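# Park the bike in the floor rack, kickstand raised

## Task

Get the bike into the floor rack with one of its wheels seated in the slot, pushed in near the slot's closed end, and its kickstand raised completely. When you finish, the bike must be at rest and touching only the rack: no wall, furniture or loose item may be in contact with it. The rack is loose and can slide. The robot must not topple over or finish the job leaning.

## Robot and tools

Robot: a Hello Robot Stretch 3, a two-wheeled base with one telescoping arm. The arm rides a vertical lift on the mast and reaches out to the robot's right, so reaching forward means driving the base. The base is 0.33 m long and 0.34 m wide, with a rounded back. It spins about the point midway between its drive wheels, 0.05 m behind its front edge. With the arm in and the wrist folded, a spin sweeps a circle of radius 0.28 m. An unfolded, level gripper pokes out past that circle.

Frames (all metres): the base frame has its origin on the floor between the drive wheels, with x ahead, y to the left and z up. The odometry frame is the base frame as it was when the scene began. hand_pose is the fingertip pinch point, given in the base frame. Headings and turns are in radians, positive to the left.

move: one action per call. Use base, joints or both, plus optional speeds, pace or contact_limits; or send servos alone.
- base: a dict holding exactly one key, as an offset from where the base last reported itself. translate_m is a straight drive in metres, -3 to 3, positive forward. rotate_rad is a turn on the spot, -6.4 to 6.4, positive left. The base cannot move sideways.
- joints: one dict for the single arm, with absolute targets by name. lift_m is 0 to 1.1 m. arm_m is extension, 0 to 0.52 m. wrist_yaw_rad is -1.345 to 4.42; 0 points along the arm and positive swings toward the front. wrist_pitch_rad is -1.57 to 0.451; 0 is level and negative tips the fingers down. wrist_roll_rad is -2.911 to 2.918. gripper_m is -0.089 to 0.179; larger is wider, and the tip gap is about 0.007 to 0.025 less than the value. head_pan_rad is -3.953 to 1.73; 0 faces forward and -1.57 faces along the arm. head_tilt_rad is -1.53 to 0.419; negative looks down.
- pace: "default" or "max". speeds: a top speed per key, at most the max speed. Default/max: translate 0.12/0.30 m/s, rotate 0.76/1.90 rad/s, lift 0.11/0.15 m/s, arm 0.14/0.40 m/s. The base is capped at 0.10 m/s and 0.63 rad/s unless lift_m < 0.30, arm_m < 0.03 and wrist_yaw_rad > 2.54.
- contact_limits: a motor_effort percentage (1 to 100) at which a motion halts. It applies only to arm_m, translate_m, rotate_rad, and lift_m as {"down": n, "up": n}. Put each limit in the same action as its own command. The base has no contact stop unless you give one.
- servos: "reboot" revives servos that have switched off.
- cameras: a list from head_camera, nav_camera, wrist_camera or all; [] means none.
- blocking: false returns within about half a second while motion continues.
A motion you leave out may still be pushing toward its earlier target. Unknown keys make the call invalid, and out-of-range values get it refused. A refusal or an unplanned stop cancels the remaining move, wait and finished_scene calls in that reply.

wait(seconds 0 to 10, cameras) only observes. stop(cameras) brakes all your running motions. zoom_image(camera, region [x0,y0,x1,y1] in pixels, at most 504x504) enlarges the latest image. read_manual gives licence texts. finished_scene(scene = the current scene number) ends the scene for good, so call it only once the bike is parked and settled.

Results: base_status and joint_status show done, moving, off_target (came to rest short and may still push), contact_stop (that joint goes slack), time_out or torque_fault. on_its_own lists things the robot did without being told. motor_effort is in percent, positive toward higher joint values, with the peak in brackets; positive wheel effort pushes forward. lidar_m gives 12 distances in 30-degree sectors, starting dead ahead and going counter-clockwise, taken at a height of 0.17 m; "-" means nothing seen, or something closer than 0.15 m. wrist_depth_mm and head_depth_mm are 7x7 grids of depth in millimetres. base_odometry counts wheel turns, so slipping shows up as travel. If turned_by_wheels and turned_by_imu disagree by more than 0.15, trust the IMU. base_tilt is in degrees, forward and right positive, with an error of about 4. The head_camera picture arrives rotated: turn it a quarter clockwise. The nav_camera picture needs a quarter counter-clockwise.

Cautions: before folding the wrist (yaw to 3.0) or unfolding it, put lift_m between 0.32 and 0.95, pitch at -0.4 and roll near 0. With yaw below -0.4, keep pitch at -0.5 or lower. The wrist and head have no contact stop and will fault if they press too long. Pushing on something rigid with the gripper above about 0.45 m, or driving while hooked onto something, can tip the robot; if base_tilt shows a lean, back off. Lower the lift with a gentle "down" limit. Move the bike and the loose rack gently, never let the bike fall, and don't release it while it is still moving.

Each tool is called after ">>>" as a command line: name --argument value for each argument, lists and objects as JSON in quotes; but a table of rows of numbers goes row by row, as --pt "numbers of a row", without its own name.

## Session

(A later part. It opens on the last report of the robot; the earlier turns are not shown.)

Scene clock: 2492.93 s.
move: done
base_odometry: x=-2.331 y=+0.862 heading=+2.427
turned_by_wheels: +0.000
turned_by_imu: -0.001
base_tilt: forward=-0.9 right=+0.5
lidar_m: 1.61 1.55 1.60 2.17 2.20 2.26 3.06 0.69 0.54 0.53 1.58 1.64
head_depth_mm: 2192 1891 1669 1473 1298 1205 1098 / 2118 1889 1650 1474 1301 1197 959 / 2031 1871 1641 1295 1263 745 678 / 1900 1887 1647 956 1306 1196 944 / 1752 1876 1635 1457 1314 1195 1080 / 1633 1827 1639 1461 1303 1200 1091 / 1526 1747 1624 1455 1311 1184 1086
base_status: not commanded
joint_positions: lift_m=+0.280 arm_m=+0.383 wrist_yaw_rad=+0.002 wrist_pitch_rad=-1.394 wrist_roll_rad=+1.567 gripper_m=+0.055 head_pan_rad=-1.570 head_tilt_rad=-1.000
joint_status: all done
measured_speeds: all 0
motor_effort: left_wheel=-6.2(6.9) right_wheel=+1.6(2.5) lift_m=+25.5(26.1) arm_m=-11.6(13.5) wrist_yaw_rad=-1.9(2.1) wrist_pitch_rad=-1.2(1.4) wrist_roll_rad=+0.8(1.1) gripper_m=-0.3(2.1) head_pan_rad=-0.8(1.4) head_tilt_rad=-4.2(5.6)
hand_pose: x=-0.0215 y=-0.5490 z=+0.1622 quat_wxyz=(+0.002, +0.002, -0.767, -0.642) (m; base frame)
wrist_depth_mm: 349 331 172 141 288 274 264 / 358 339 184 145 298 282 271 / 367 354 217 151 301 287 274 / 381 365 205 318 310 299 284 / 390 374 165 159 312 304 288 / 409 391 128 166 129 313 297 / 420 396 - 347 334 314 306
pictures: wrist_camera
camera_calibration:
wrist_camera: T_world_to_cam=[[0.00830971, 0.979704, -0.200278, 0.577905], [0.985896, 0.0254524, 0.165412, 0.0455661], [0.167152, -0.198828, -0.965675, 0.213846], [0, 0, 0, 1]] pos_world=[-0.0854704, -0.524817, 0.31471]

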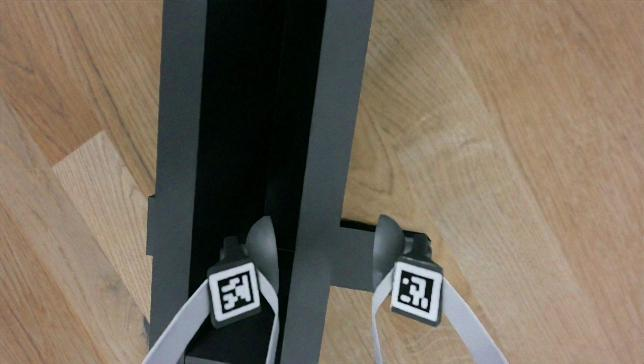

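>>> move --joints '{"arm_m": 0.387, "lift_m": 0.252}' --contact_limits '{"lift_m": {"down": 15}}' --cameras '[]'

>>> move --joints '{"gripper_m": -0.055}' --cameras '["wrist_camera", "head_camera"]'

Scene clock: 2498.93 s.
move: done
base_odometry: x=-2.331 y=+0.862 heading=+2.427
turned_by_wheels: +0.000
turned_by_imu: -0.001
base_tilt: forward=-0.9 right=+0.5
lidar_m: 1.61 1.55 1.60 2.17 2.20 2.26 3.08 0.70 0.54 0.53 1.58 1.64
head_depth_mm: 2173 1881 1657 1475 1305 1200 1101 / 2089 1880 1642 1466 1289 1199 961 / 2036 1874 1657 1303 1265 778 703 / 1896 1870 1639 981 1306 1198 946 / 1764 1877 1644 1464 1307 1191 1079 / 1627 1831 1627 1452 1307 1188 1092 / 1516 1756 1614 1448 1317 1194 1086
base_status: not commanded
joint_positions: lift_m=+0.252 arm_m=+0.387 wrist_yaw_rad=+0.002 wrist_pitch_rad=-1.394 wrist_roll_rad=+1.567 gripper_m=+0.055 head_pan_rad=-1.570 head_tilt_rad=-1.000
joint_status: all done
measured_speeds: all 0
motor_effort: left_wheel=-6.7(7.1) right_wheel=+1.7(2.3) lift_m=+21.9(30.7) arm_m=+12.8(14.2) wrist_yaw_rad=-1.7(2.2) wrist_pitch_rad=-1.1(1.2) wrist_roll_rad=+0.5(1.0) gripper_m=-0.5(1.6) head_pan_rad=+0.3(1.8) head_tilt_rad=-4.6(5.0)
contact_limits: lift_m down 15 (down: maximum 72; up: maximum 65)
hand_pose: x=-0.0215 y=-0.5529 z=+0.1342 quat_wxyz=(+0.002, +0.002, -0.766, -0.642) (m; base frame)
wrist_depth_mm: 316 119 170 115 262 251 242 / 328 - 177 118 270 259 247 / 336 127 177 121 275 264 253 / 346 130 206 126 283 270 258 / 359 135 163 130 288 279 266 / 368 140 128 134 129 283 271 / 382 141 - 316 309 288 279
pictures: none
No camera images: "cameras" was empty.

Scene clock: 2500.63 s.
move: done
base_odometry: x=-2.331 y=+0.862 heading=+2.427
turned_by_wheels: +0.000
turned_by_imu: +0.000
base_tilt: forward=-0.8 right=+0.6
lidar_m: 1.61 1.55 1.60 2.16 2.20 2.26 3.07 0.69 0.54 0.53 1.58 1.64
head_depth_mm: 2177 1873 1652 1474 1311 1194 1100 / 2115 1877 1651 1476 1297 1205 961 / 2045 1897 1653 1300 1266 777 704 / 1898 1886 1648 985 1306 1195 947 / 1749 1872 1650 1450 1311 1188 1081 / 1638 1826 1632 1450 1315 1184 1087 / 1527 1752 1629 1457 1306 1193 1093
base_status: not commanded
joint_positions: lift_m=+0.252 arm_m=+0.387 wrist_yaw_rad=-0.001 wrist_pitch_rad=-1.383 wrist_roll_rad=+1.570 gripper_m=-0.053 head_pan_rad=-1.570 head_tilt_rad=-1.000
joint_status: all done
measured_speeds: all 0
motor_effort: left_wheel=-6.4(7.5) right_wheel=+1.7(2.8) lift_m=+29.5(29.5) arm_m=+4.8(12.5) wrist_yaw_rad=+0.4(2.3) wrist_pitch_rad=-3.2(3.5) wrist_roll_rad=-0.7(1.0) gripper_m=-35.0(100.0) head_pan_rad=+1.0(1.9) head_tilt_rad=-3.8(5.1)
contact_limits: lift_m down 15 (down: maximum 72; up: maximum 65)
hand_pose: x=-0.0216 y=-0.5560 z=+0.1344 quat_wxyz=(+0.000, +0.000, -0.770, -0.638) (m; base frame)
wrist_depth_mm: 322 119 162 114 262 250 240 / 328 123 183 117 266 256 244 / 341 328 194 121 275 261 251 / 355 132 185 124 282 271 257 / 366 137 181 149 285 277 263 / 378 142 153 131 128 283 268 / 390 145 - 315 306 288 277
pictures: head_camera (sideways), wrist_camera
camera_calibration:
head_camera: T_world_to_cam=[[0.0486531, 0.857755, -0.511752, 0.693606], [0.998073, -0.0615015, -0.00819492, 0.00436104], [-0.0385027, -0.510367, -0.859094, 1.07331], [0, 0, 0, 1]] pos_world=[0.00322673, -0.0468917, 1.27707]
wrist_camera: T_world_to_cam=[[0.0143937, 0.977319, -0.211283, 0.579428], [0.985938, 0.0213115, 0.165747, 0.0480696], [0.16649, -0.210697, -0.963269, 0.178774], [0, 0, 0, 1]] pos_world=[-0.0854979, -0.529644, 0.286663]

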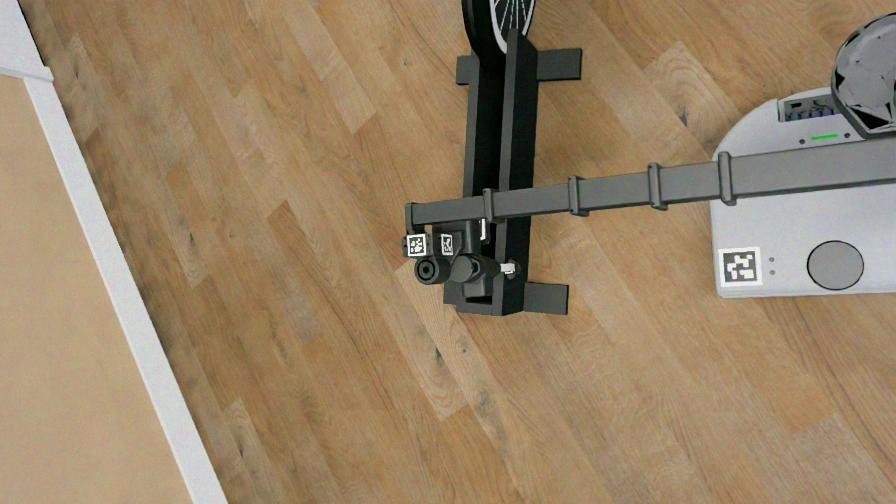

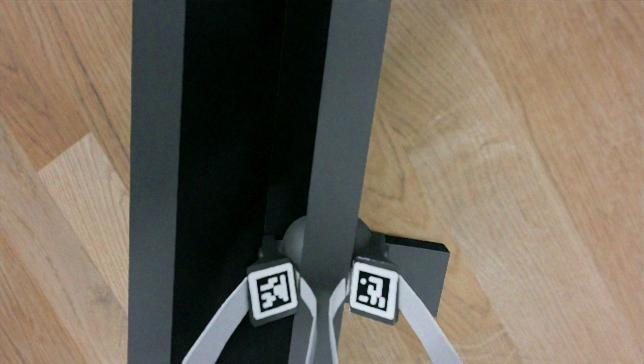

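>>> move --joints '{"arm_m": 0.335}' --speeds '{"arm_m": 0.04}' --cameras '[]'

>>> move --joints '{"arm_m": 0.29}' --speeds '{"arm_m": 0.04}' --cameras '["head_camera", "wrist_camera", "nav_camera"]'

Scene clock: 2513.77 s.
move: done
base_odometry: x=-2.331 y=+0.862 heading=+2.427
turned_by_wheels: +0.000
turned_by_imu: -0.001
base_tilt: forward=-0.8 right=+0.6
lidar_m: 1.61 1.54 1.60 2.16 2.20 2.26 3.06 0.66 0.50 0.49 1.58 1.64
head_depth_mm: 2198 1907 1656 1474 1301 1199 1094 / 2102 1880 1660 1472 1299 1197 963 / 2027 1893 1647 1469 1197 764 704 / 1885 1872 1644 1017 1285 1198 946 / 1743 1877 1634 1455 1292 1193 1081 / 1637 1819 1632 1443 1308 1196 1094 / 1529 1762 1632 1448 1308 1190 1095
base_status: not commanded
joint_positions: lift_m=+0.252 arm_m=+0.335 wrist_yaw_rad=-0.001 wrist_pitch_rad=-1.355 wrist_roll_rad=+1.570 gripper_m=-0.051 head_pan_rad=-1.570 head_tilt_rad=-1.000
joint_status: all done
measured_speeds: all 0
motor_effort: left_wheel=-6.5(7.0) right_wheel=+4.4(4.9) lift_m=+20.8(33.7) arm_m=-15.4(17.0) wrist_yaw_rad=+0.5(1.2) wrist_pitch_rad=-8.4(8.5) wrist_roll_rad=-0.3(0.8) gripper_m=-15.3(15.3) head_pan_rad=+2.7(3.0) head_tilt_rad=-3.5(4.5)
contact_limits: lift_m down 15 (down: maximum 72; up: maximum 65)
hand_pose: x=-0.0216 y=-0.5110 z=+0.1352 quat_wxyz=(+0.000, +0.000, -0.779, -0.627) (m; base frame)
wrist_depth_mm: 334 121 185 115 263 248 235 / 348 124 190 119 270 256 242 / 349 129 176 122 275 261 248 / 370 132 199 290 283 268 252 / 382 136 185 147 284 274 258 / 394 142 131 132 127 282 266 / 409 144 - 138 296 288 270
pictures: none
No camera images: "cameras" was empty.

Scene clock: 2515.47 s.
move: done
base_odometry: x=-2.331 y=+0.862 heading=+2.426
turned_by_wheels: +0.000
turned_by_imu: -0.001
base_tilt: forward=-0.8 right=+0.5
lidar_m: 1.61 1.55 1.60 2.16 2.20 2.26 3.04 0.65 0.47 0.45 1.58 1.64
head_depth_mm: 2185 1896 1665 1469 1304 1206 1100 / 2095 1902 1649 1468 1306 1204 961 / 2034 1885 1646 1458 1192 782 705 / 1898 1877 1644 1465 1278 1200 944 / 1744 1866 1646 1458 1293 1191 1082 / 1630 1811 1642 1451 1313 1193 1094 / 1523 1747 1624 1449 1314 1186 1087
base_status: not commanded
joint_positions: lift_m=+0.252 arm_m=+0.290 wrist_yaw_rad=-0.002 wrist_pitch_rad=-1.330 wrist_roll_rad=+1.570 gripper_m=-0.051 head_pan_rad=-1.570 head_tilt_rad=-1.000
joint_status: all done
measured_speeds: all 0
on_its_own: wrist_pitch_rad is at rest, and its effort (-13.1) is outside its rest range (-8 to +12)
motor_effort: left_wheel=-6.3(7.1) right_wheel=+10.2(10.2) lift_m=+25.6(25.6) arm_m=-16.0(17.9) wrist_yaw_rad=+1.9(2.3) wrist_pitch_rad=-13.1(13.1) wrist_roll_rad=-0.5(0.7) gripper_m=-13.8(14.8) head_pan_rad=+1.4(2.9) head_tilt_rad=-4.0(4.7)
contact_limits: lift_m down 15 (down: maximum 72; up: maximum 65)
hand_pose: x=-0.0216 y=-0.4723 z=+0.1360 quat_wxyz=(+0.000, -0.001, -0.787, -0.617) (m; base frame)
wrist_depth_mm: 350 124 186 116 261 248 234 / 359 126 187 119 269 253 240 / 369 130 207 284 275 259 245 / 382 132 208 291 281 263 251 / 391 137 173 134 285 271 255 / 408 140 129 130 126 279 263 / 424 145 - 138 301 285 267
pictures: head_camera (sideways), nav_camera (sideways), wrist_camera
camera_calibration:
head_camera: T_world_to_cam=[[0.0486531, 0.857755, -0.511752, 0.693606], [0.998073, -0.0615015, -0.00819492, 0.00436104], [-0.0385027, -0.510367, -0.859094, 1.07331], [0, 0, 0, 1]] pos_world=[0.00322673, -0.0468917, 1.27707]
nav_camera: T_world_to_cam=[[-0.00252297, -0.828149, 0.560502, -0.68463], [-0.999971, -0.00191368, -0.00732862, 0.0658961], [0.00714181, -0.560505, -0.82812, 1.03989], [0, 0, 0, 1]] pos_world=[0.0567402, 0.0160153, 1.24538]
wrist_camera: T_world_to_cam=[[0.0160296, 0.964876, -0.262217, 0.499114], [0.985984, 0.0283027, 0.164419, 0.0495612], [0.166066, -0.261177, -0.950899, 0.172455], [0, 0, 0, 1]] pos_world=[-0.0855061, -0.437945, 0.286715]

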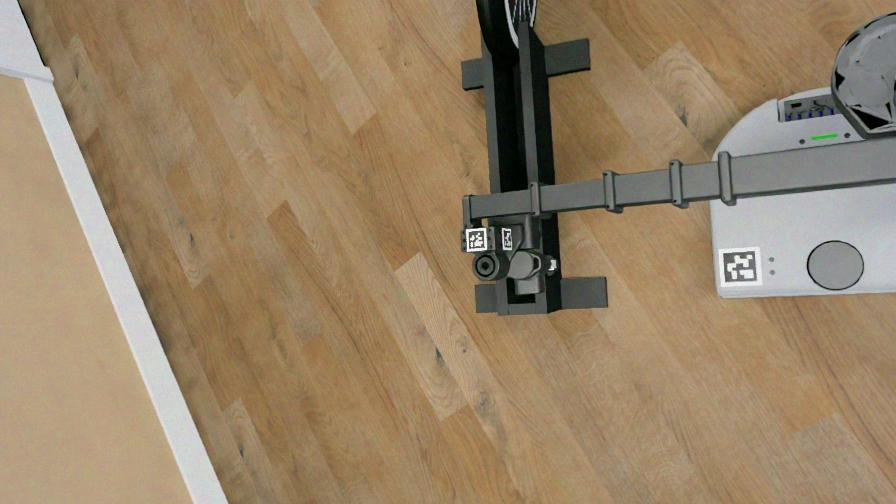

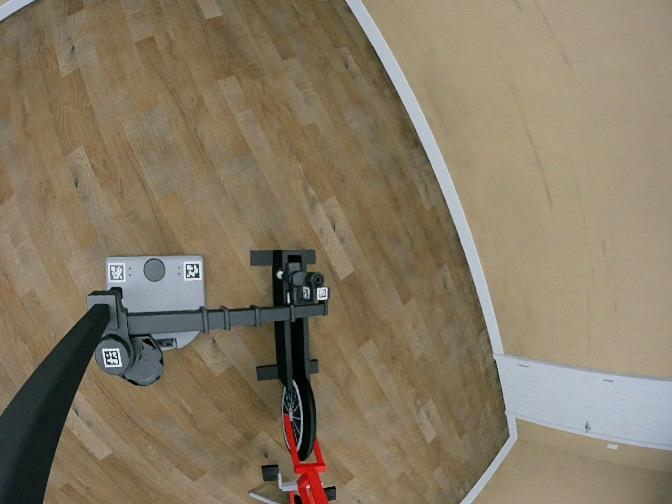

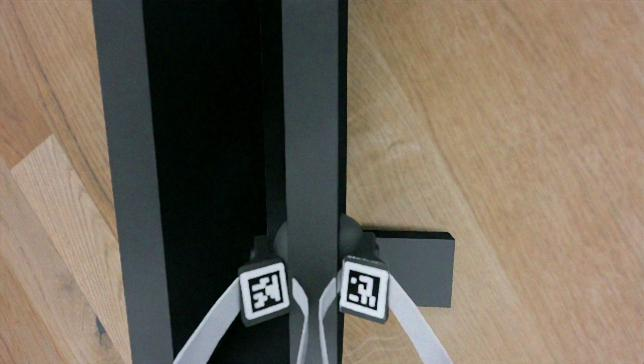

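>>> move --joints '{"wrist_pitch_rad": -1.4}' --cameras '[]'

>>> move --base '{"translate_m": -0.12}' --speeds '{"translate_m": 0.05}' --contact_limits '{"translate_m": 45}'

Scene clock: 2528.43 s.
move: off_target
base_odometry: x=-2.331 y=+0.862 heading=+2.426
turned_by_wheels: +0.000
turned_by_imu: -0.001
base_tilt: forward=-0.9 right=+0.5
lidar_m: 1.61 1.55 1.60 2.16 2.20 2.26 3.07 0.65 0.47 0.45 1.58 1.63
head_depth_mm: 2172 1901 1656 1473 1304 1207 1098 / 2105 1885 1649 1467 1304 1205 968 / 2049 1877 1638 1470 1194 781 702 / 1887 1869 1653 1458 1276 1199 947 / 1745 1859 1644 1445 1282 1187 1086 / 1624 1814 1628 1456 1311 1193 1094 / 1527 1754 1628 1457 1310 1183 1090
base_status: not commanded
joint_positions: lift_m=+0.252 arm_m=+0.290 wrist_yaw_rad=-0.002 wrist_pitch_rad=-1.330 wrist_roll_rad=+1.570 gripper_m=-0.051 head_pan_rad=-1.570 head_tilt_rad=-1.000
joint_status: wrist_pitch_rad off_target (ended at -1.330, target -1.400)
measured_speeds: all 0
on_its_own: wrist_pitch_rad is at rest, and its effort (-12.9) is outside its rest range (-8 to +12)
motor_effort: left_wheel=-6.4(7.1) right_wheel=+9.8(9.8) lift_m=+24.6(26.2) arm_m=-15.9(17.3) wrist_yaw_rad=+2.1(2.2) wrist_pitch_rad=-12.9(13.1) wrist_roll_rad=-0.3(0.8) gripper_m=-13.0(14.6) head_pan_rad=+2.4(3.3) head_tilt_rad=-2.7(3.7)
contact_limits: lift_m down 15 (down: maximum 72; up: maximum 65)
hand_pose: x=-0.0216 y=-0.4723 z=+0.1360 quat_wxyz=(+0.000, -0.001, -0.787, -0.617) (m; base frame)
wrist_depth_mm: 347 124 185 116 265 248 236 / 359 126 187 120 269 254 239 / 369 130 206 283 276 259 245 / 383 133 208 291 283 267 250 / 396 137 172 133 287 272 258 / 409 141 130 131 126 279 262 / 422 144 - 139 296 285 267
pictures: none
No camera images: "cameras" was empty.

Scene clock: 2531.53 s.
move: done
base_odometry: x=-2.240 y=+0.783 heading=+2.428
turned_by_wheels: +0.001
turned_by_imu: +0.001
base_tilt: forward=-0.8 right=+0.5
lidar_m: 1.72 1.65 1.70 2.20 2.14 2.19 2.98 0.64 0.46 0.44 0.45 1.70
head_depth_mm: 2221 1898 1651 1473 1298 1210 1100 / 2156 1885 1654 1475 1281 1198 963 / 2049 1902 1654 1460 1176 783 705 / 1958 1861 1638 1461 1259 1197 945 / 1818 1873 1631 1459 1259 1195 1081 / 1697 1827 1634 1465 1316 1194 1096 / 1593 1784 1627 1440 1305 1188 1087
base_status: done
joint_positions: lift_m=+0.252 arm_m=+0.290 wrist_yaw_rad=+0.010 wrist_pitch_rad=-1.380 wrist_roll_rad=+1.570 gripper_m=-0.051 head_pan_rad=-1.570 head_tilt_rad=-1.000
joint_status: not commanded
measured_speeds: all 0
on_its_own: right_wheel is at rest, and its effort (-39.8) is outside its rest range (-21 to +21); wrist_pitch_rad moved -0.050 to your old target -1.400
motor_effort: left_wheel=+13.2(13.5) right_wheel=-39.8(44.2) lift_m=+20.9(26.2) arm_m=+7.4(16.9) wrist_yaw_rad=-8.4(9.8) wrist_pitch_rad=-3.8(13.1) wrist_roll_rad=-0.6(0.8) gripper_m=-12.7(14.6) head_pan_rad=+2.2(4.1) head_tilt_rad=-2.9(4.2)
contact_limits: lift_m down 15 (down: maximum 72; up: maximum 65); translate_m 45 (maximum 100)
hand_pose: x=-0.0213 y=-0.4594 z=+0.1345 quat_wxyz=(+0.004, +0.004, -0.771, -0.637) (m; base frame)
wrist_depth_mm: 326 113 186 110 265 251 240 / 341 116 188 115 270 256 244 / 345 118 189 118 278 263 251 / 362 122 191 122 284 269 257 / 371 127 172 152 293 276 263 / 386 130 131 131 293 285 271 / 391 134 223 - 297 293 278
pictures: head_camera (sideways), nav_camera (sideways), wrist_camera
camera_calibration:
head_camera: T_world_to_cam=[[0.0482262, 0.85779, -0.511733, 0.693584], [0.998106, -0.0609785, -0.00815238, 0.00432853], [-0.0381978, -0.510371, -0.859106, 1.07333], [0, 0, 0, 1]] pos_world=[0.0032294, -0.0468908, 1.27707]
nav_camera: T_world_to_cam=[[-0.00210889, -0.828149, 0.560504, -0.684656], [-0.99997, -0.00242463, -0.0073448, 0.0659242], [0.0074416, -0.560502, -0.828119, 1.03988], [0, 0, 0, 1]] pos_world=[0.05674, 0.0160153, 1.24538]
wrist_camera: T_world_to_cam=[[0.00426464, 0.976943, -0.21346, 0.485005], [0.985661, 0.0319018, 0.165697, 0.0505499], [0.168687, -0.211106, -0.962798, 0.198921], [0, 0, 0, 1]] pos_world=[-0.0854487, -0.433442, 0.286674]

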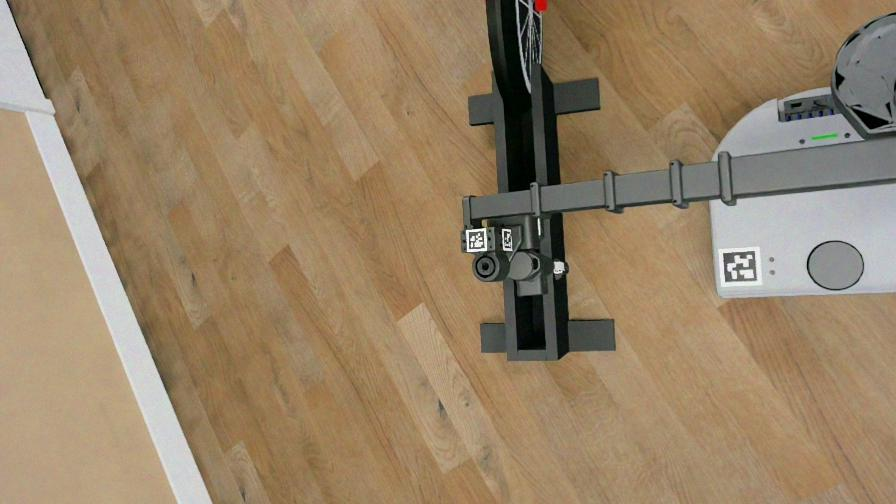

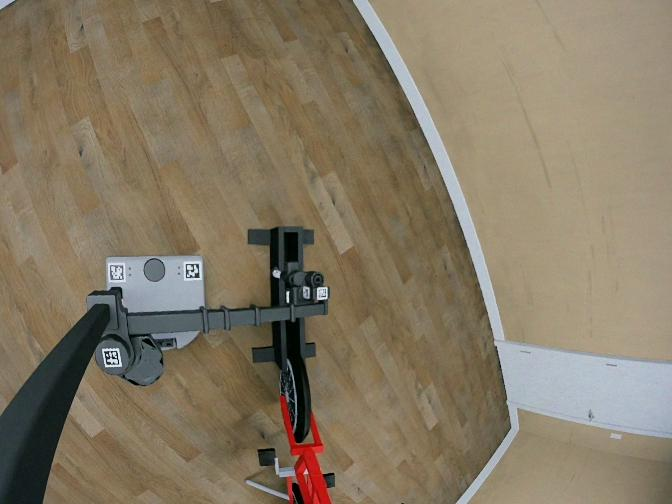

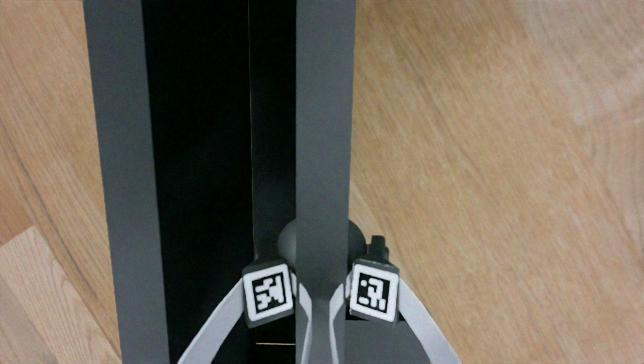

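>>> move --joints '{"gripper_m": 0.04}' --cameras '[]'

>>> move --joints '{"lift_m": 0.36}' --cameras '[]'

>>> move --base '{"translate_m": 0.15}' --joints '{"wrist_roll_rad": 0.0, "arm_m": 0.325, "gripper_m": 0.06}' --cameras '["wrist_camera", "head_camera"]'

Scene clock: 2554.53 s.
move: done
base_odometry: x=-2.240 y=+0.783 heading=+2.427
turned_by_wheels: -0.001
turned_by_imu: -0.003
base_tilt: forward=-0.8 right=+0.5
lidar_m: 1.71 1.65 1.71 2.21 2.14 2.19 2.97 0.64 0.45 0.44 0.46 1.70
head_depth_mm: 2220 1897 1659 1476 1308 1201 1097 / 2169 1892 1655 1466 1285 1196 961 / 2085 1882 1656 1461 1173 783 704 / 1983 1875 1644 1466 1265 1199 949 / 1831 1870 1648 1459 1262 1194 1078 / 1706 1833 1636 1456 1306 1191 1089 / 1587 1804 1618 1457 1312 1191 1090
base_status: not commanded
joint_positions: lift_m=+0.252 arm_m=+0.290 wrist_yaw_rad=+0.002 wrist_pitch_rad=-1.393 wrist_roll_rad=+1.570 gripper_m=+0.040 head_pan_rad=-1.570 head_tilt_rad=-1.000
joint_status: all done
measured_speeds: all 0
motor_effort: left_wheel=+1.2(13.5) right_wheel=-4.2(40.6) lift_m=+33.1(33.1) arm_m=+9.9(13.0) wrist_yaw_rad=-2.1(8.7) wrist_pitch_rad=-1.5(3.8) wrist_roll_rad=-0.3(0.8) gripper_m=+0.1(92.7) head_pan_rad=+2.1(3.5) head_tilt_rad=-2.1(3.4)
contact_limits: lift_m down 15 (down: maximum 72; up: maximum 65); translate_m 45 (maximum 100)
hand_pose: x=-0.0215 y=-0.4564 z=+0.1342 quat_wxyz=(+0.001, +0.001, -0.767, -0.642) (m; base frame)
wrist_depth_mm: 320 115 203 111 264 252 243 / 329 116 181 115 270 258 246 / 340 117 233 118 276 264 253 / 354 120 204 122 282 271 259 / 361 125 182 124 288 277 265 / 374 127 130 128 131 285 273 / 392 131 206 131 300 293 278
pictures: none
No camera images: "cameras" was empty.

Scene clock: 2556.33 s.
move: done
base_odometry: x=-2.240 y=+0.783 heading=+2.427
turned_by_wheels: +0.000
turned_by_imu: +0.000
base_tilt: forward=-0.8 right=+0.5
lidar_m: 1.72 1.65 1.71 2.21 2.14 2.20 2.97 0.65 0.45 0.44 0.45 1.70
head_depth_mm: 2237 1905 1660 1470 1309 1204 1104 / 2164 1901 1643 1474 1280 1207 952 / 2087 1871 1649 1443 793 667 924 / 1967 1879 1642 838 1282 1194 950 / 1833 1872 1632 1464 1257 1196 1080 / 1693 1834 1618 1466 1320 1190 1086 / 1592 1783 1633 1455 1312 1182 1084
base_status: not commanded
joint_positions: lift_m=+0.360 arm_m=+0.290 wrist_yaw_rad=+0.002 wrist_pitch_rad=-1.394 wrist_roll_rad=+1.570 gripper_m=+0.040 head_pan_rad=-1.570 head_tilt_rad=-1.000
joint_status: all done
measured_speeds: all 0
motor_effort: left_wheel=+1.1(2.1) right_wheel=-3.9(5.0) lift_m=+32.3(36.9) arm_m=+5.2(10.5) wrist_yaw_rad=-2.2(2.3) wrist_pitch_rad=-1.2(1.5) wrist_roll_rad=-0.4(0.8) gripper_m=-0.2(1.8) head_pan_rad=+2.4(3.4) head_tilt_rad=-1.4(3.2)
contact_limits: translate_m 45 (maximum 100)
hand_pose: x=-0.0215 y=-0.4561 z=+0.2422 quat_wxyz=(+0.001, +0.001, -0.767, -0.642) (m; base frame)
wrist_depth_mm: 434 412 291 - 360 348 333 / 452 424 291 216 370 354 338 / 457 438 293 222 380 362 348 / 474 451 295 230 389 370 358 / 492 468 235 232 393 380 363 / 507 484 130 147 131 389 371 / 534 502 297 - 424 397 382
pictures: none
No camera images: "cameras" was empty.

Scene clock: 2558.97 s.
move: done
base_odometry: x=-2.353 y=+0.882 heading=+2.426
turned_by_wheels: +0.000
turned_by_imu: +0.000
base_tilt: forward=-0.8 right=+0.6
lidar_m: 1.59 1.52 1.58 2.13 2.22 2.28 3.09 0.62 0.45 0.44 1.57 1.62
head_depth_mm: 2154 1899 1642 1475 1287 1205 1102 / 2112 1896 1652 1462 1301 1205 953 / 2035 1888 1648 1420 752 667 926 / 1865 1881 1638 864 1280 1198 951 / 1720 1881 1643 1450 1315 1191 1083 / 1611 1800 1636 1457 1304 1188 1087 / 1525 1762 1620 1458 1313 1192 1088
base_status: done
joint_positions: lift_m=+0.360 arm_m=+0.325 wrist_yaw_rad=+0.002 wrist_pitch_rad=-1.395 wrist_roll_rad=+0.006 gripper_m=+0.060 head_pan_rad=-1.570 head_tilt_rad=-1.000
joint_status: all done
measured_speeds: all 0
motor_effort: left_wheel=-1.2(7.6) right_wheel=+9.6(13.6) lift_m=+24.7(31.5) arm_m=+11.5(14.4) wrist_yaw_rad=-1.5(2.2) wrist_pitch_rad=-1.0(1.4) wrist_roll_rad=-2.4(3.9) gripper_m=+0.0(80.0) head_pan_rad=+2.1(3.3) head_tilt_rad=-0.5(2.8)
hand_pose: x=-0.0216 y=-0.4909 z=+0.2422 quat_wxyz=(+0.541, +0.454, -0.543, -0.456) (m; base frame)
wrist_depth_mm: 408 405 406 405 401 402 394 / 408 406 404 399 399 401 398 / 413 407 406 403 401 402 400 / 411 408 411 221 221 219 219 / 412 410 409 409 150 - - / 415 409 127 408 126 - - / 413 412 405 404 406 401 403
pictures: head_camera (sideways), wrist_camera
camera_calibration:
head_camera: T_world_to_cam=[[0.0482262, 0.85779, -0.511733, 0.693584], [0.998106, -0.0609785, -0.00815238, 0.00432853], [-0.0381978, -0.510371, -0.859106, 1.07333], [0, 0, 0, 1]] pos_world=[0.0032294, -0.0468908, 1.27707]
wrist_camera: T_world_to_cam=[[-0.999517, 0.0136706, -0.0279203, -0.000784575], [0.013845, 0.999886, -0.00606383, 0.529787], [0.0278342, -0.00644746, -0.999592, 0.40233], [0, 0, 0, 1]] pos_world=[-0.0193176, -0.527122, 0.405356]

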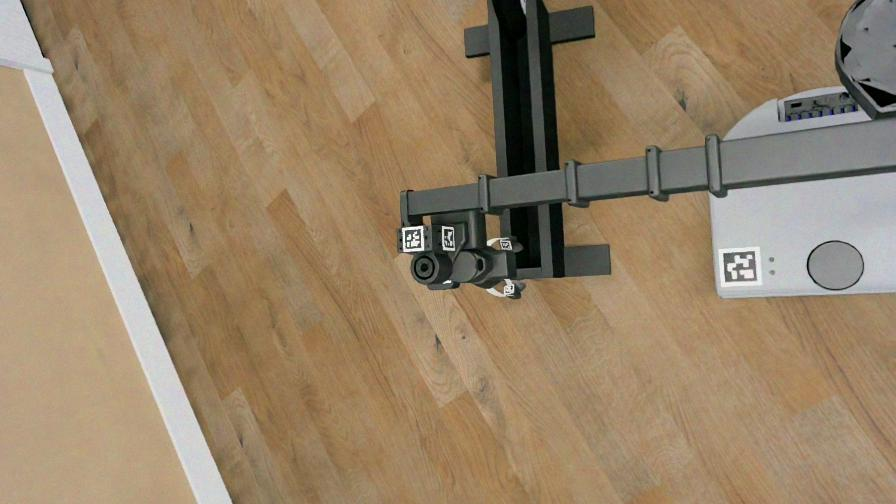

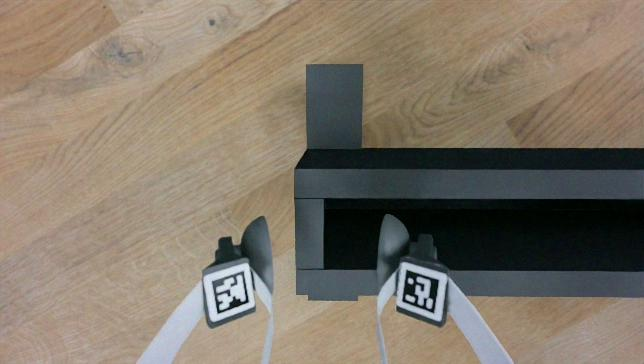

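>>> move --base '{"translate_m": 0.012}' --joints '{"wrist_pitch_rad": -1.3, "arm_m": 0.31, "lift_m": 0.29}' --cameras '["wrist_camera"]'

Scene clock: 2587.03 s.
move: done
base_odometry: x=-2.362 y=+0.889 heading=+2.426
turned_by_wheels: +0.000
turned_by_imu: -0.001
base_tilt: forward=-0.8 right=+0.6
lidar_m: 1.58 1.51 1.56 2.11 2.23 2.27 3.08 0.63 0.46 0.44 1.56 1.61
head_depth_mm: 2175 1887 1650 1479 1306 1201 1109 / 2094 1891 1653 1469 1295 1195 964 / 2028 1877 1643 1470 1178 728 670 / 1855 1863 1653 933 1277 1202 951 / 1717 1850 1630 1454 1314 1184 1084 / 1605 1808 1626 1450 1307 1194 1087 / 1508 1727 1635 1445 1309 1190 1088
base_status: done
joint_positions: lift_m=+0.290 arm_m=+0.310 wrist_yaw_rad=+0.002 wrist_pitch_rad=-1.307 wrist_roll_rad=+0.006 gripper_m=+0.060 head_pan_rad=-1.570 head_tilt_rad=-1.000
joint_status: all done
measured_speeds: all 0
motor_effort: left_wheel=+1.7(5.4) right_wheel=+5.8(11.5) lift_m=+24.0(26.1) arm_m=-9.9(14.0) wrist_yaw_rad=-1.4(2.0) wrist_pitch_rad=+1.1(2.2) wrist_roll_rad=-2.3(2.6) gripper_m=+1.1(1.2) head_pan_rad=+1.8(2.4) head_tilt_rad=-1.4(2.9)
hand_pose: x=-0.0216 y=-0.4985 z=+0.1751 quat_wxyz=(+0.560, +0.429, -0.562, -0.431) (m; base frame)
wrist_depth_mm: 358 359 356 354 352 352 353 / 356 353 353 349 353 345 346 / 352 349 349 294 343 344 342 / 350 345 347 181 155 155 155 / 345 342 340 159 153 - - / 337 338 127 335 126 - - / 336 334 331 325 - 99 -
pictures: wrist_camera
camera_calibration:
wrist_camera: T_world_to_cam=[[-0.99951, 0.0112246, -0.0292291, -0.00350564], [0.0139439, 0.995422, -0.0945597, 0.550303], [0.0280339, -0.0949209, -0.99509, 0.290353], [0, 0, 0, 1]] pos_world=[-0.019317, -0.520183, 0.340862]

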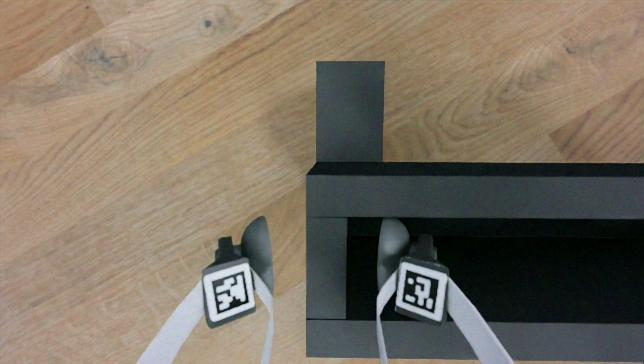

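>>> move --joints '{"lift_m": 0.245}' --contact_limits '{"lift_m": {"down": 15}}' --cameras '["wrist_camera"]'

>>> move --joints '{"gripper_m": -0.06}' --cameras '["wrist_camera"]'

Scene clock: 2593.20 s.
move: done
base_odometry: x=-2.362 y=+0.889 heading=+2.426
turned_by_wheels: +0.000
turned_by_imu: -0.001
base_tilt: forward=-0.8 right=+0.6
lidar_m: 1.57 1.51 1.56 2.12 2.22 2.28 3.09 0.63 0.46 0.44 1.56 1.61
head_depth_mm: 2166 1890 1656 1471 1288 1201 1104 / 2108 1889 1644 1458 1304 1197 962 / 2020 1882 1646 1459 1173 790 709 / 1861 1862 1644 1453 1262 1201 946 / 1728 1876 1635 1453 1316 1188 1081 / 1604 1813 1636 1460 1312 1197 1091 / 1506 1742 1643 1444 1314 1191 1097
base_status: not commanded
joint_positions: lift_m=+0.245 arm_m=+0.310 wrist_yaw_rad=+0.002 wrist_pitch_rad=-1.306 wrist_roll_rad=+0.006 gripper_m=+0.060 head_pan_rad=-1.570 head_tilt_rad=-1.000
joint_status: all done
measured_speeds: all 0
motor_effort: left_wheel=+1.8(1.8) right_wheel=+5.8(6.7) lift_m=+23.1(25.3) arm_m=+4.0(4.0) wrist_yaw_rad=-1.2(2.0) wrist_pitch_rad=+1.0(1.1) wrist_roll_rad=-2.2(2.5) gripper_m=+0.0(1.3) head_pan_rad=+1.1(2.0) head_tilt_rad=-0.9(2.4)
contact_limits: lift_m down 15 (down: maximum 72; up: maximum 65)
hand_pose: x=-0.0216 y=-0.4987 z=+0.1301 quat_wxyz=(+0.560, +0.429, -0.562, -0.431) (m; base frame)
wrist_depth_mm: 314 314 307 308 307 307 306 / 311 307 307 245 304 303 301 / 306 305 299 249 300 300 296 / 304 301 297 112 111 111 111 / 299 297 297 114 145 - - / 295 295 127 115 126 - - / 292 290 290 118 121 109 -
pictures: wrist_camera
camera_calibration:
wrist_camera: T_world_to_cam=[[-0.99951, 0.011208, -0.0292349, -0.00482672], [0.0139447, 0.995365, -0.0951544, 0.546296], [0.0280329, -0.0955154, -0.995033, 0.245238], [0, 0, 0, 1]] pos_world=[-0.019317, -0.520285, 0.295862]

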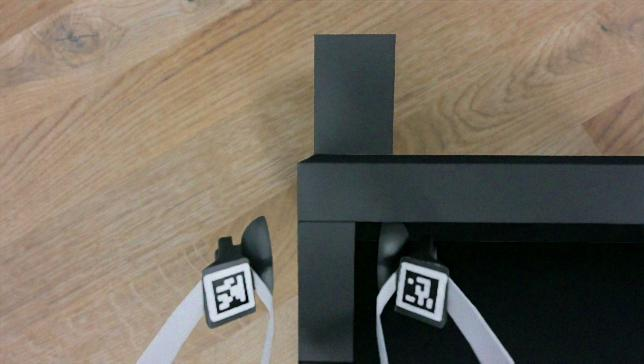

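Scene clock: 2595.10 s.
move: done
base_odometry: x=-2.362 y=+0.889 heading=+2.426
turned_by_wheels: +0.000
turned_by_imu: +0.000
base_tilt: forward=-0.8 right=+0.5
lidar_m: 1.57 1.51 1.56 2.11 2.22 2.28 3.10 0.62 0.46 0.44 1.56 1.61
head_depth_mm: 2176 1891 1652 1465 1297 1199 1106 / 2100 1886 1658 1474 1304 1201 961 / 2007 1884 1655 1470 1175 789 713 / 1876 1885 1650 1459 1255 1198 951 / 1741 1871 1640 1459 1314 1191 1084 / 1615 1808 1623 1467 1305 1194 1092 / 1512 1748 1620 1454 1306 1191 1083
base_status: not commanded
joint_positions: lift_m=+0.245 arm_m=+0.310 wrist_yaw_rad=+0.002 wrist_pitch_rad=-1.306 wrist_roll_rad=+0.006 gripper_m=-0.058 head_pan_rad=-1.570 head_tilt_rad=-1.000
joint_status: all done
measured_speeds: all 0
motor_effort: left_wheel=+1.8(1.9) right_wheel=+6.1(6.5) lift_m=+27.1(28.0) arm_m=+8.2(9.4) wrist_yaw_rad=-1.1(2.1) wrist_pitch_rad=+1.1(1.2) wrist_roll_rad=-2.3(2.6) gripper_m=-43.0(100.0) head_pan_rad=+0.9(1.9) head_tilt_rad=-1.1(2.3)
contact_limits: lift_m down 15 (down: maximum 72; up: maximum 65)
hand_pose: x=-0.0216 y=-0.4987 z=+0.1301 quat_wxyz=(+0.560, +0.429, -0.562, -0.431) (m; base frame)
wrist_depth_mm: 312 312 311 312 306 304 304 / 309 306 308 244 302 303 301 / 305 304 302 247 300 299 296 / 300 300 300 111 111 110 111 / 299 297 296 114 138 - - / 293 295 131 115 127 - - / 290 293 287 117 - - -
pictures: wrist_camera
camera_calibration:
wrist_camera: T_world_to_cam=[[-0.99951, 0.011208, -0.0292349, -0.00482672], [0.0139447, 0.995365, -0.0951544, 0.546296], [0.0280329, -0.0955154, -0.995033, 0.245238], [0, 0, 0, 1]] pos_world=[-0.019317, -0.520285, 0.295862]

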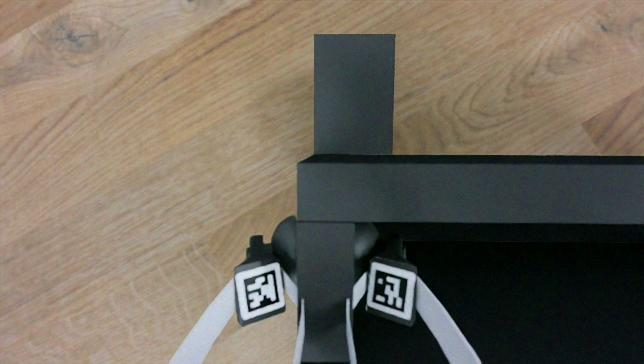

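>>> move --joints '{"lift_m": 0.258}' --cameras '["head_camera"]'

>>> move --base '{"translate_m": -0.08}' --speeds '{"translate_m": 0.05}' --contact_limits '{"translate_m": 45}' --cameras '["head_camera", "nav_camera"]'

Scene clock: 2600.43 s.
move: done
base_odometry: x=-2.362 y=+0.889 heading=+2.426
turned_by_wheels: +0.000
turned_by_imu: -0.001
base_tilt: forward=-0.9 right=+0.5
lidar_m: 1.57 1.51 1.56 2.11 2.23 2.28 3.09 0.62 0.46 0.44 1.56 1.61
head_depth_mm: 2178 1908 1647 1480 1289 1203 1098 / 2110 1872 1642 1464 1300 1204 964 / 2036 1880 1642 1461 1172 769 698 / 1861 1871 1645 1467 1260 1192 945 / 1733 1858 1639 1454 1308 1196 1088 / 1613 1804 1632 1448 1308 1186 1091 / 1497 1735 1615 1449 1307 1188 1093
base_status: not commanded
joint_positions: lift_m=+0.258 arm_m=+0.310 wrist_yaw_rad=+0.001 wrist_pitch_rad=-1.306 wrist_roll_rad=+0.006 gripper_m=-0.055 head_pan_rad=-1.570 head_tilt_rad=-1.000
joint_status: all done
measured_speeds: all 0
on_its_own: gripper_m is held at -0.056, not at your -0.060, by its stall guard, which is not easing now
motor_effort: left_wheel=+0.4(1.5) right_wheel=+6.3(6.5) lift_m=+37.9(38.0) arm_m=+8.1(12.9) wrist_yaw_rad=-0.8(1.8) wrist_pitch_rad=+1.0(1.2) wrist_roll_rad=-2.1(2.5) gripper_m=-15.8(16.1) head_pan_rad=+0.4(1.3) head_tilt_rad=+0.7(1.4)
hand_pose: x=-0.0216 y=-0.4988 z=+0.1431 quat_wxyz=(+0.560, +0.429, -0.563, -0.431) (m; base frame)
wrist_depth_mm: 325 320 326 323 317 320 316 / 324 323 321 249 318 318 316 / 318 318 317 253 312 310 310 / 313 313 311 118 118 118 156 / 311 310 308 121 - - - / 308 306 130 122 126 - - / 304 301 300 125 - - -
pictures: head_camera (sideways)
camera_calibration:
head_camera: T_world_to_cam=[[0.0482262, 0.85779, -0.511733, 0.693584], [0.998106, -0.0609785, -0.00815238, 0.00432853], [-0.0381978, -0.510371, -0.859106, 1.07333], [0, 0, 0, 1]] pos_world=[0.0032294, -0.0468908, 1.27707]

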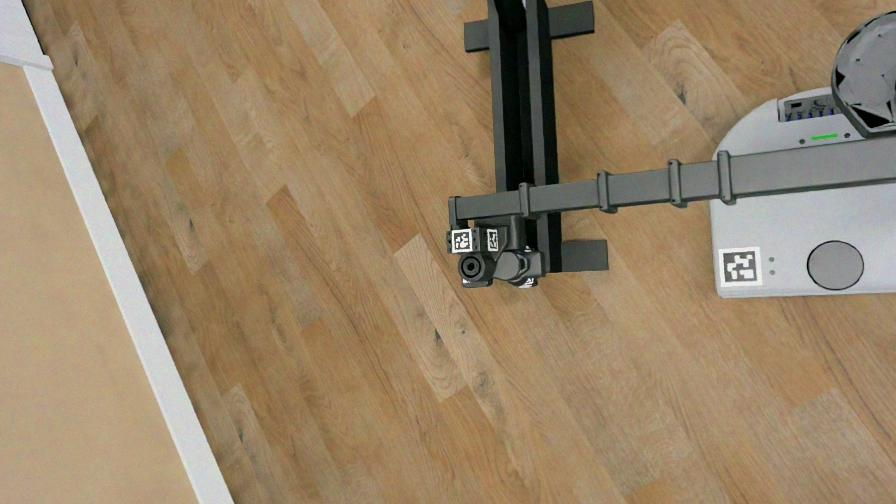

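Scene clock: 2602.73 s.
move: contact_stop
base_odometry: x=-2.311 y=+0.847 heading=+2.511
turned_by_wheels: +0.084
turned_by_imu: +0.085
base_tilt: forward=-0.8 right=+0.5
lidar_m: 1.60 1.57 1.66 2.22 2.19 2.31 0.96 0.58 0.45 0.44 1.59 1.69
head_depth_mm: 2123 1878 1665 1475 1262 1206 1102 / 2051 1900 1655 1460 1291 1199 960 / 1934 1885 1649 1458 1212 767 697 / 1795 1897 1642 1463 1264 1194 943 / 1688 1847 1641 1460 1311 1197 1084 / 1578 1792 1638 1454 1309 1190 1098 / 1509 1749 1626 1449 1307 1196 1084
base_status: translate_m contact_stop (by the wheels' count: -0.0665 of -0.0800)
joint_positions: lift_m=+0.258 arm_m=+0.310 wrist_yaw_rad=-0.002 wrist_pitch_rad=-1.301 wrist_roll_rad=+0.006 gripper_m=-0.055 head_pan_rad=-1.570 head_tilt_rad=-1.000
joint_status: not commanded
measured_speeds: all 0
on_its_own: gripper_m is held at -0.056, not at your -0.060, by its stall guard, which is not easing now; a drive wheel is slack since a contact_stop
motor_effort: left_wheel=-9.6(12.5) right_wheel=+0.5(45.7) lift_m=+31.4(38.0) arm_m=-9.1(9.1) wrist_yaw_rad=+2.3(12.1) wrist_pitch_rad=+0.0(1.1) wrist_roll_rad=-2.3(2.6) gripper_m=-18.0(20.3) head_pan_rad=-0.1(1.4) head_tilt_rad=-1.8(1.8)
contact_limits: translate_m 45 (maximum 100)
hand_pose: x=-0.0217 y=-0.5001 z=+0.1433 quat_wxyz=(+0.561, +0.426, -0.564, -0.430) (m; base frame)
wrist_depth_mm: 330 326 326 325 321 321 318 / 323 322 319 318 318 315 316 / 323 319 316 313 312 315 310 / 315 315 312 125 124 306 271 / 312 310 311 127 125 123 122 / 307 307 130 129 126 - - / 305 302 301 - - - -
pictures: head_camera (sideways), nav_camera (sideways)
camera_calibration:
head_camera: T_world_to_cam=[[0.0482006, 0.857493, -0.512233, 0.69421], [0.998107, -0.0609613, -0.00813003, 0.00430072], [-0.0381979, -0.510872, -0.858808, 1.07293], [0, 0, 0, 1]] pos_world=[0.00322953, -0.0468901, 1.27707]
nav_camera: T_world_to_cam=[[-0.00211098, -0.827869, 0.560917, -0.685118], [-0.99997, -0.00242663, -0.00734484, 0.0659235], [0.0074417, -0.560916, -0.827839, 1.03945], [0, 0, 0, 1]] pos_world=[0.05674, 0.0160167, 1.24528]

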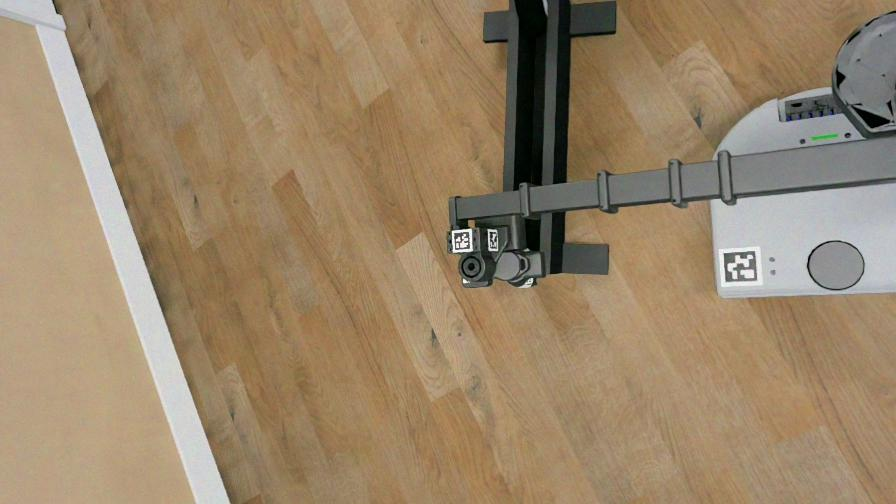

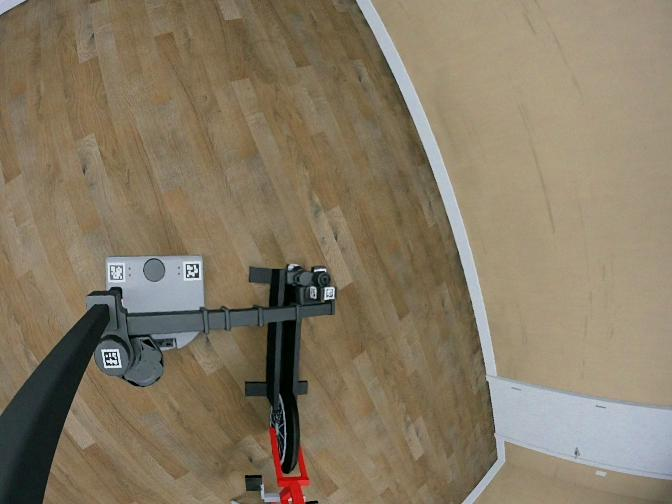

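>>> move --joints '{"gripper_m": 0.05}' --cameras '[]'

>>> move --joints '{"lift_m": 0.5}' --cameras '[]'

>>> move --joints '{"wrist_pitch_rad": -0.4, "arm_m": 0.02}' --base '{"rotate_rad": -0.085}'

Scene clock: 2614.73 s.
move: done
base_odometry: x=-2.311 y=+0.847 heading=+2.511
turned_by_wheels: +0.000
turned_by_imu: -0.001
base_tilt: forward=-0.8 right=+0.5
lidar_m: 1.60 1.57 1.66 2.22 2.19 2.31 0.96 0.58 0.45 0.44 1.59 1.69
head_depth_mm: 2119 1899 1666 1470 1272 1207 1105 / 2043 1888 1648 1462 1287 1194 960 / 1933 1899 1654 1467 1203 770 698 / 1802 1895 1649 1462 1272 1195 946 / 1695 1838 1642 1462 1316 1196 1084 / 1588 1793 1643 1456 1311 1194 1096 / 1513 1753 1636 1449 1304 1189 1088
base_status: not commanded
joint_positions: lift_m=+0.258 arm_m=+0.310 wrist_yaw_rad=-0.002 wrist_pitch_rad=-1.301 wrist_roll_rad=+0.006 gripper_m=+0.050 head_pan_rad=-1.570 head_tilt_rad=-1.000
joint_status: all done
measured_speeds: all 0
on_its_own: a drive wheel is slack since a contact_stop
motor_effort: left_wheel=-8.7(9.5) right_wheel=+0.0(1.5) lift_m=+24.8(25.7) arm_m=-11.4(13.1) wrist_yaw_rad=+2.1(2.6) wrist_pitch_rad=+0.1(0.2) wrist_roll_rad=-2.2(2.5) gripper_m=+1.0(93.2) head_pan_rad=-0.7(1.3) head_tilt_rad=-0.6(2.9)
contact_limits: translate_m 45 (maximum 100)
hand_pose: x=-0.0217 y=-0.5000 z=+0.1433 quat_wxyz=(+0.561, +0.426, -0.564, -0.430) (m; base frame)
wrist_depth_mm: 328 328 325 323 322 319 321 / 325 323 320 318 319 318 316 / 318 320 318 316 311 311 314 / 316 318 313 124 124 309 307 / 314 309 310 127 145 124 123 / 306 307 131 129 127 - - / 305 302 299 131 - - -
pictures: none
No camera images: "cameras" was empty.

Scene clock: 2617.77 s.
move: done
base_odometry: x=-2.311 y=+0.847 heading=+2.511
turned_by_wheels: +0.000
turned_by_imu: -0.001
base_tilt: forward=-0.7 right=+0.5
lidar_m: 1.60 1.57 1.66 2.22 2.19 2.31 0.96 0.58 0.45 0.44 1.59 1.69
head_depth_mm: 2114 1898 1653 1472 1266 1198 1103 / 2064 1900 1650 1468 1279 1158 479 / 1924 1883 1650 716 590 1003 947 / 1794 1884 1648 782 1273 1195 949 / 1684 1841 1640 1460 1313 1196 1083 / 1590 1798 1634 1448 1311 1194 1089 / 1499 1748 1629 1455 1294 1186 1086
base_status: not commanded
joint_positions: lift_m=+0.500 arm_m=+0.310 wrist_yaw_rad=-0.002 wrist_pitch_rad=-1.303 wrist_roll_rad=+0.006 gripper_m=+0.050 head_pan_rad=-1.570 head_tilt_rad=-1.000
joint_status: all done
measured_speeds: all 0
on_its_own: a drive wheel is slack since a contact_stop
motor_effort: left_wheel=-8.6(10.2) right_wheel=+1.1(1.6) lift_m=+32.4(35.3) arm_m=-10.0(12.2) wrist_yaw_rad=+2.1(2.7) wrist_pitch_rad=+0.5(0.9) wrist_roll_rad=-2.2(2.5) gripper_m=+0.5(1.6) head_pan_rad=+0.1(1.5) head_tilt_rad=-2.4(3.4)
contact_limits: translate_m 45 (maximum 100)
hand_pose: x=-0.0217 y=-0.4995 z=+0.3852 quat_wxyz=(+0.560, +0.427, -0.564, -0.431) (m; base frame)
wrist_depth_mm: 573 573 573 568 565 565 573 / 569 564 562 559 562 564 553 / 558 559 559 563 556 557 555 / 548 552 550 547 552 549 540 / 544 547 549 535 153 - - / 545 547 131 535 127 518 - / 544 534 518 533 531 523 525
pictures: none
No camera images: "cameras" was empty.

Scene clock: 2621.13 s.
move: done
base_odometry: x=-2.311 y=+0.847 heading=+2.426
turned_by_wheels: -0.085
turned_by_imu: -0.086
base_tilt: forward=-0.8 right=+0.5
lidar_m: 1.63 1.57 1.62 2.19 2.19 2.25 3.04 0.62 0.46 0.44 1.59 1.65
head_depth_mm: 2224 1906 1652 1471 1292 1202 1104 / 2112 1895 1661 1472 1304 1153 480 / 2043 1885 1657 1462 1300 542 947 / 1901 1876 1639 1468 665 1009 948 / 1762 1884 1637 1461 1313 1189 1083 / 1649 1824 1638 1443 1311 1192 1092 / 1530 1747 1630 1453 1310 1185 1094
base_status: done
joint_positions: lift_m=+0.500 arm_m=+0.020 wrist_yaw_rad=-0.002 wrist_pitch_rad=-0.422 wrist_roll_rad=+0.006 gripper_m=+0.050 head_pan_rad=-1.570 head_tilt_rad=-1.000
joint_status: all done
measured_speeds: all 0
motor_effort: left_wheel=+8.0(9.2) right_wheel=-9.4(10.9) lift_m=+28.7(33.5) arm_m=-12.3(14.7) wrist_yaw_rad=+1.7(2.5) wrist_pitch_rad=+4.1(6.1) wrist_roll_rad=-2.1(2.5) gripper_m=-0.3(1.6) head_pan_rad=-0.7(2.1) head_tilt_rad=-3.8(4.0)
hand_pose: x=-0.0220 y=-0.3888 z=+0.5117 quat_wxyz=(+0.689, +0.147, -0.693, -0.150) (m; base frame)
wrist_depth_mm: - - - - - - - / - - - - - - - / - - - - - - - / - - - - - - - / 910 884 895 883 880 881 856 / 763 765 131 744 127 731 734 / 653 680 633 636 661 654 657
pictures: head_camera (sideways), nav_camera (sideways), wrist_camera
camera_calibration:
head_camera: T_world_to_cam=[[0.0482006, 0.857493, -0.512233, 0.69421], [0.998107, -0.0609613, -0.00813003, 0.00430072], [-0.0381979, -0.510872, -0.858808, 1.07293], [0, 0, 0, 1]] pos_world=[0.00322953, -0.0468901, 1.27707]
nav_camera: T_world_to_cam=[[-0.00211098, -0.827869, 0.560917, -0.685118], [-0.99997, -0.00242663, -0.00734484, 0.0659235], [0.0074417, -0.560916, -0.827839, 1.03945], [0, 0, 0, 1]] pos_world=[0.05674, 0.0160167, 1.24528]
wrist_camera: T_world_to_cam=[[-0.999519, -0.0130782, -0.0281089, -0.00529276], [0.016041, 0.557705, -0.829884, 0.679009], [0.0265299, -0.829936, -0.557227, 0.125861], [0, 0, 0, 1]] pos_world=[-0.0195213, -0.2743, 0.633483]

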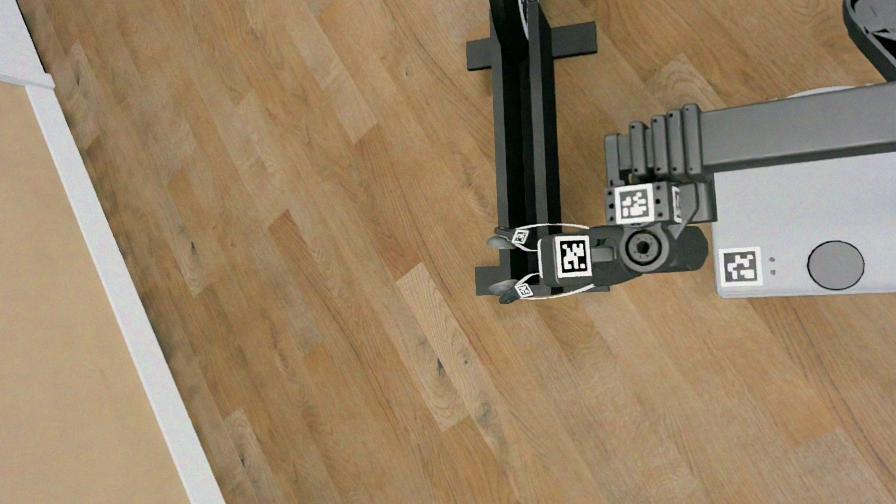

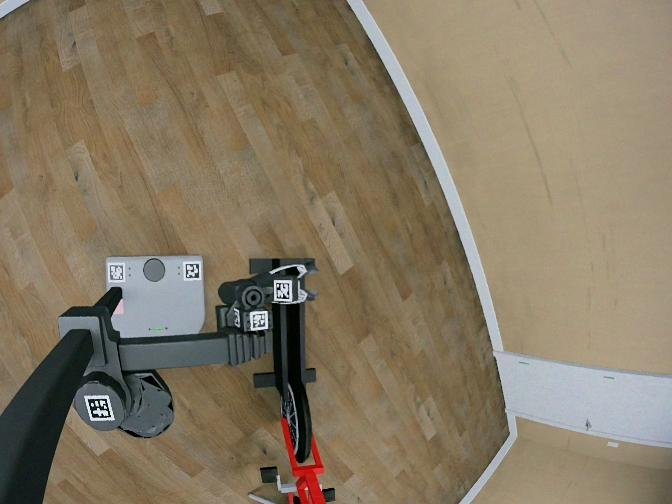

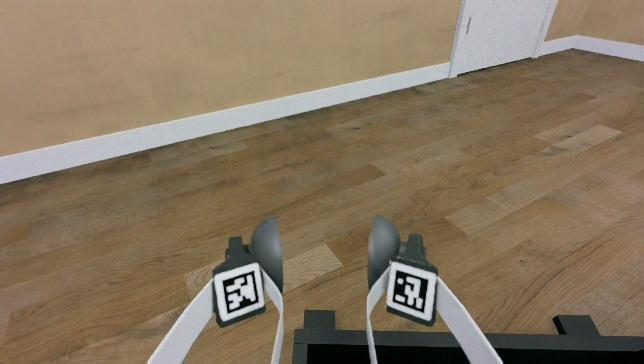

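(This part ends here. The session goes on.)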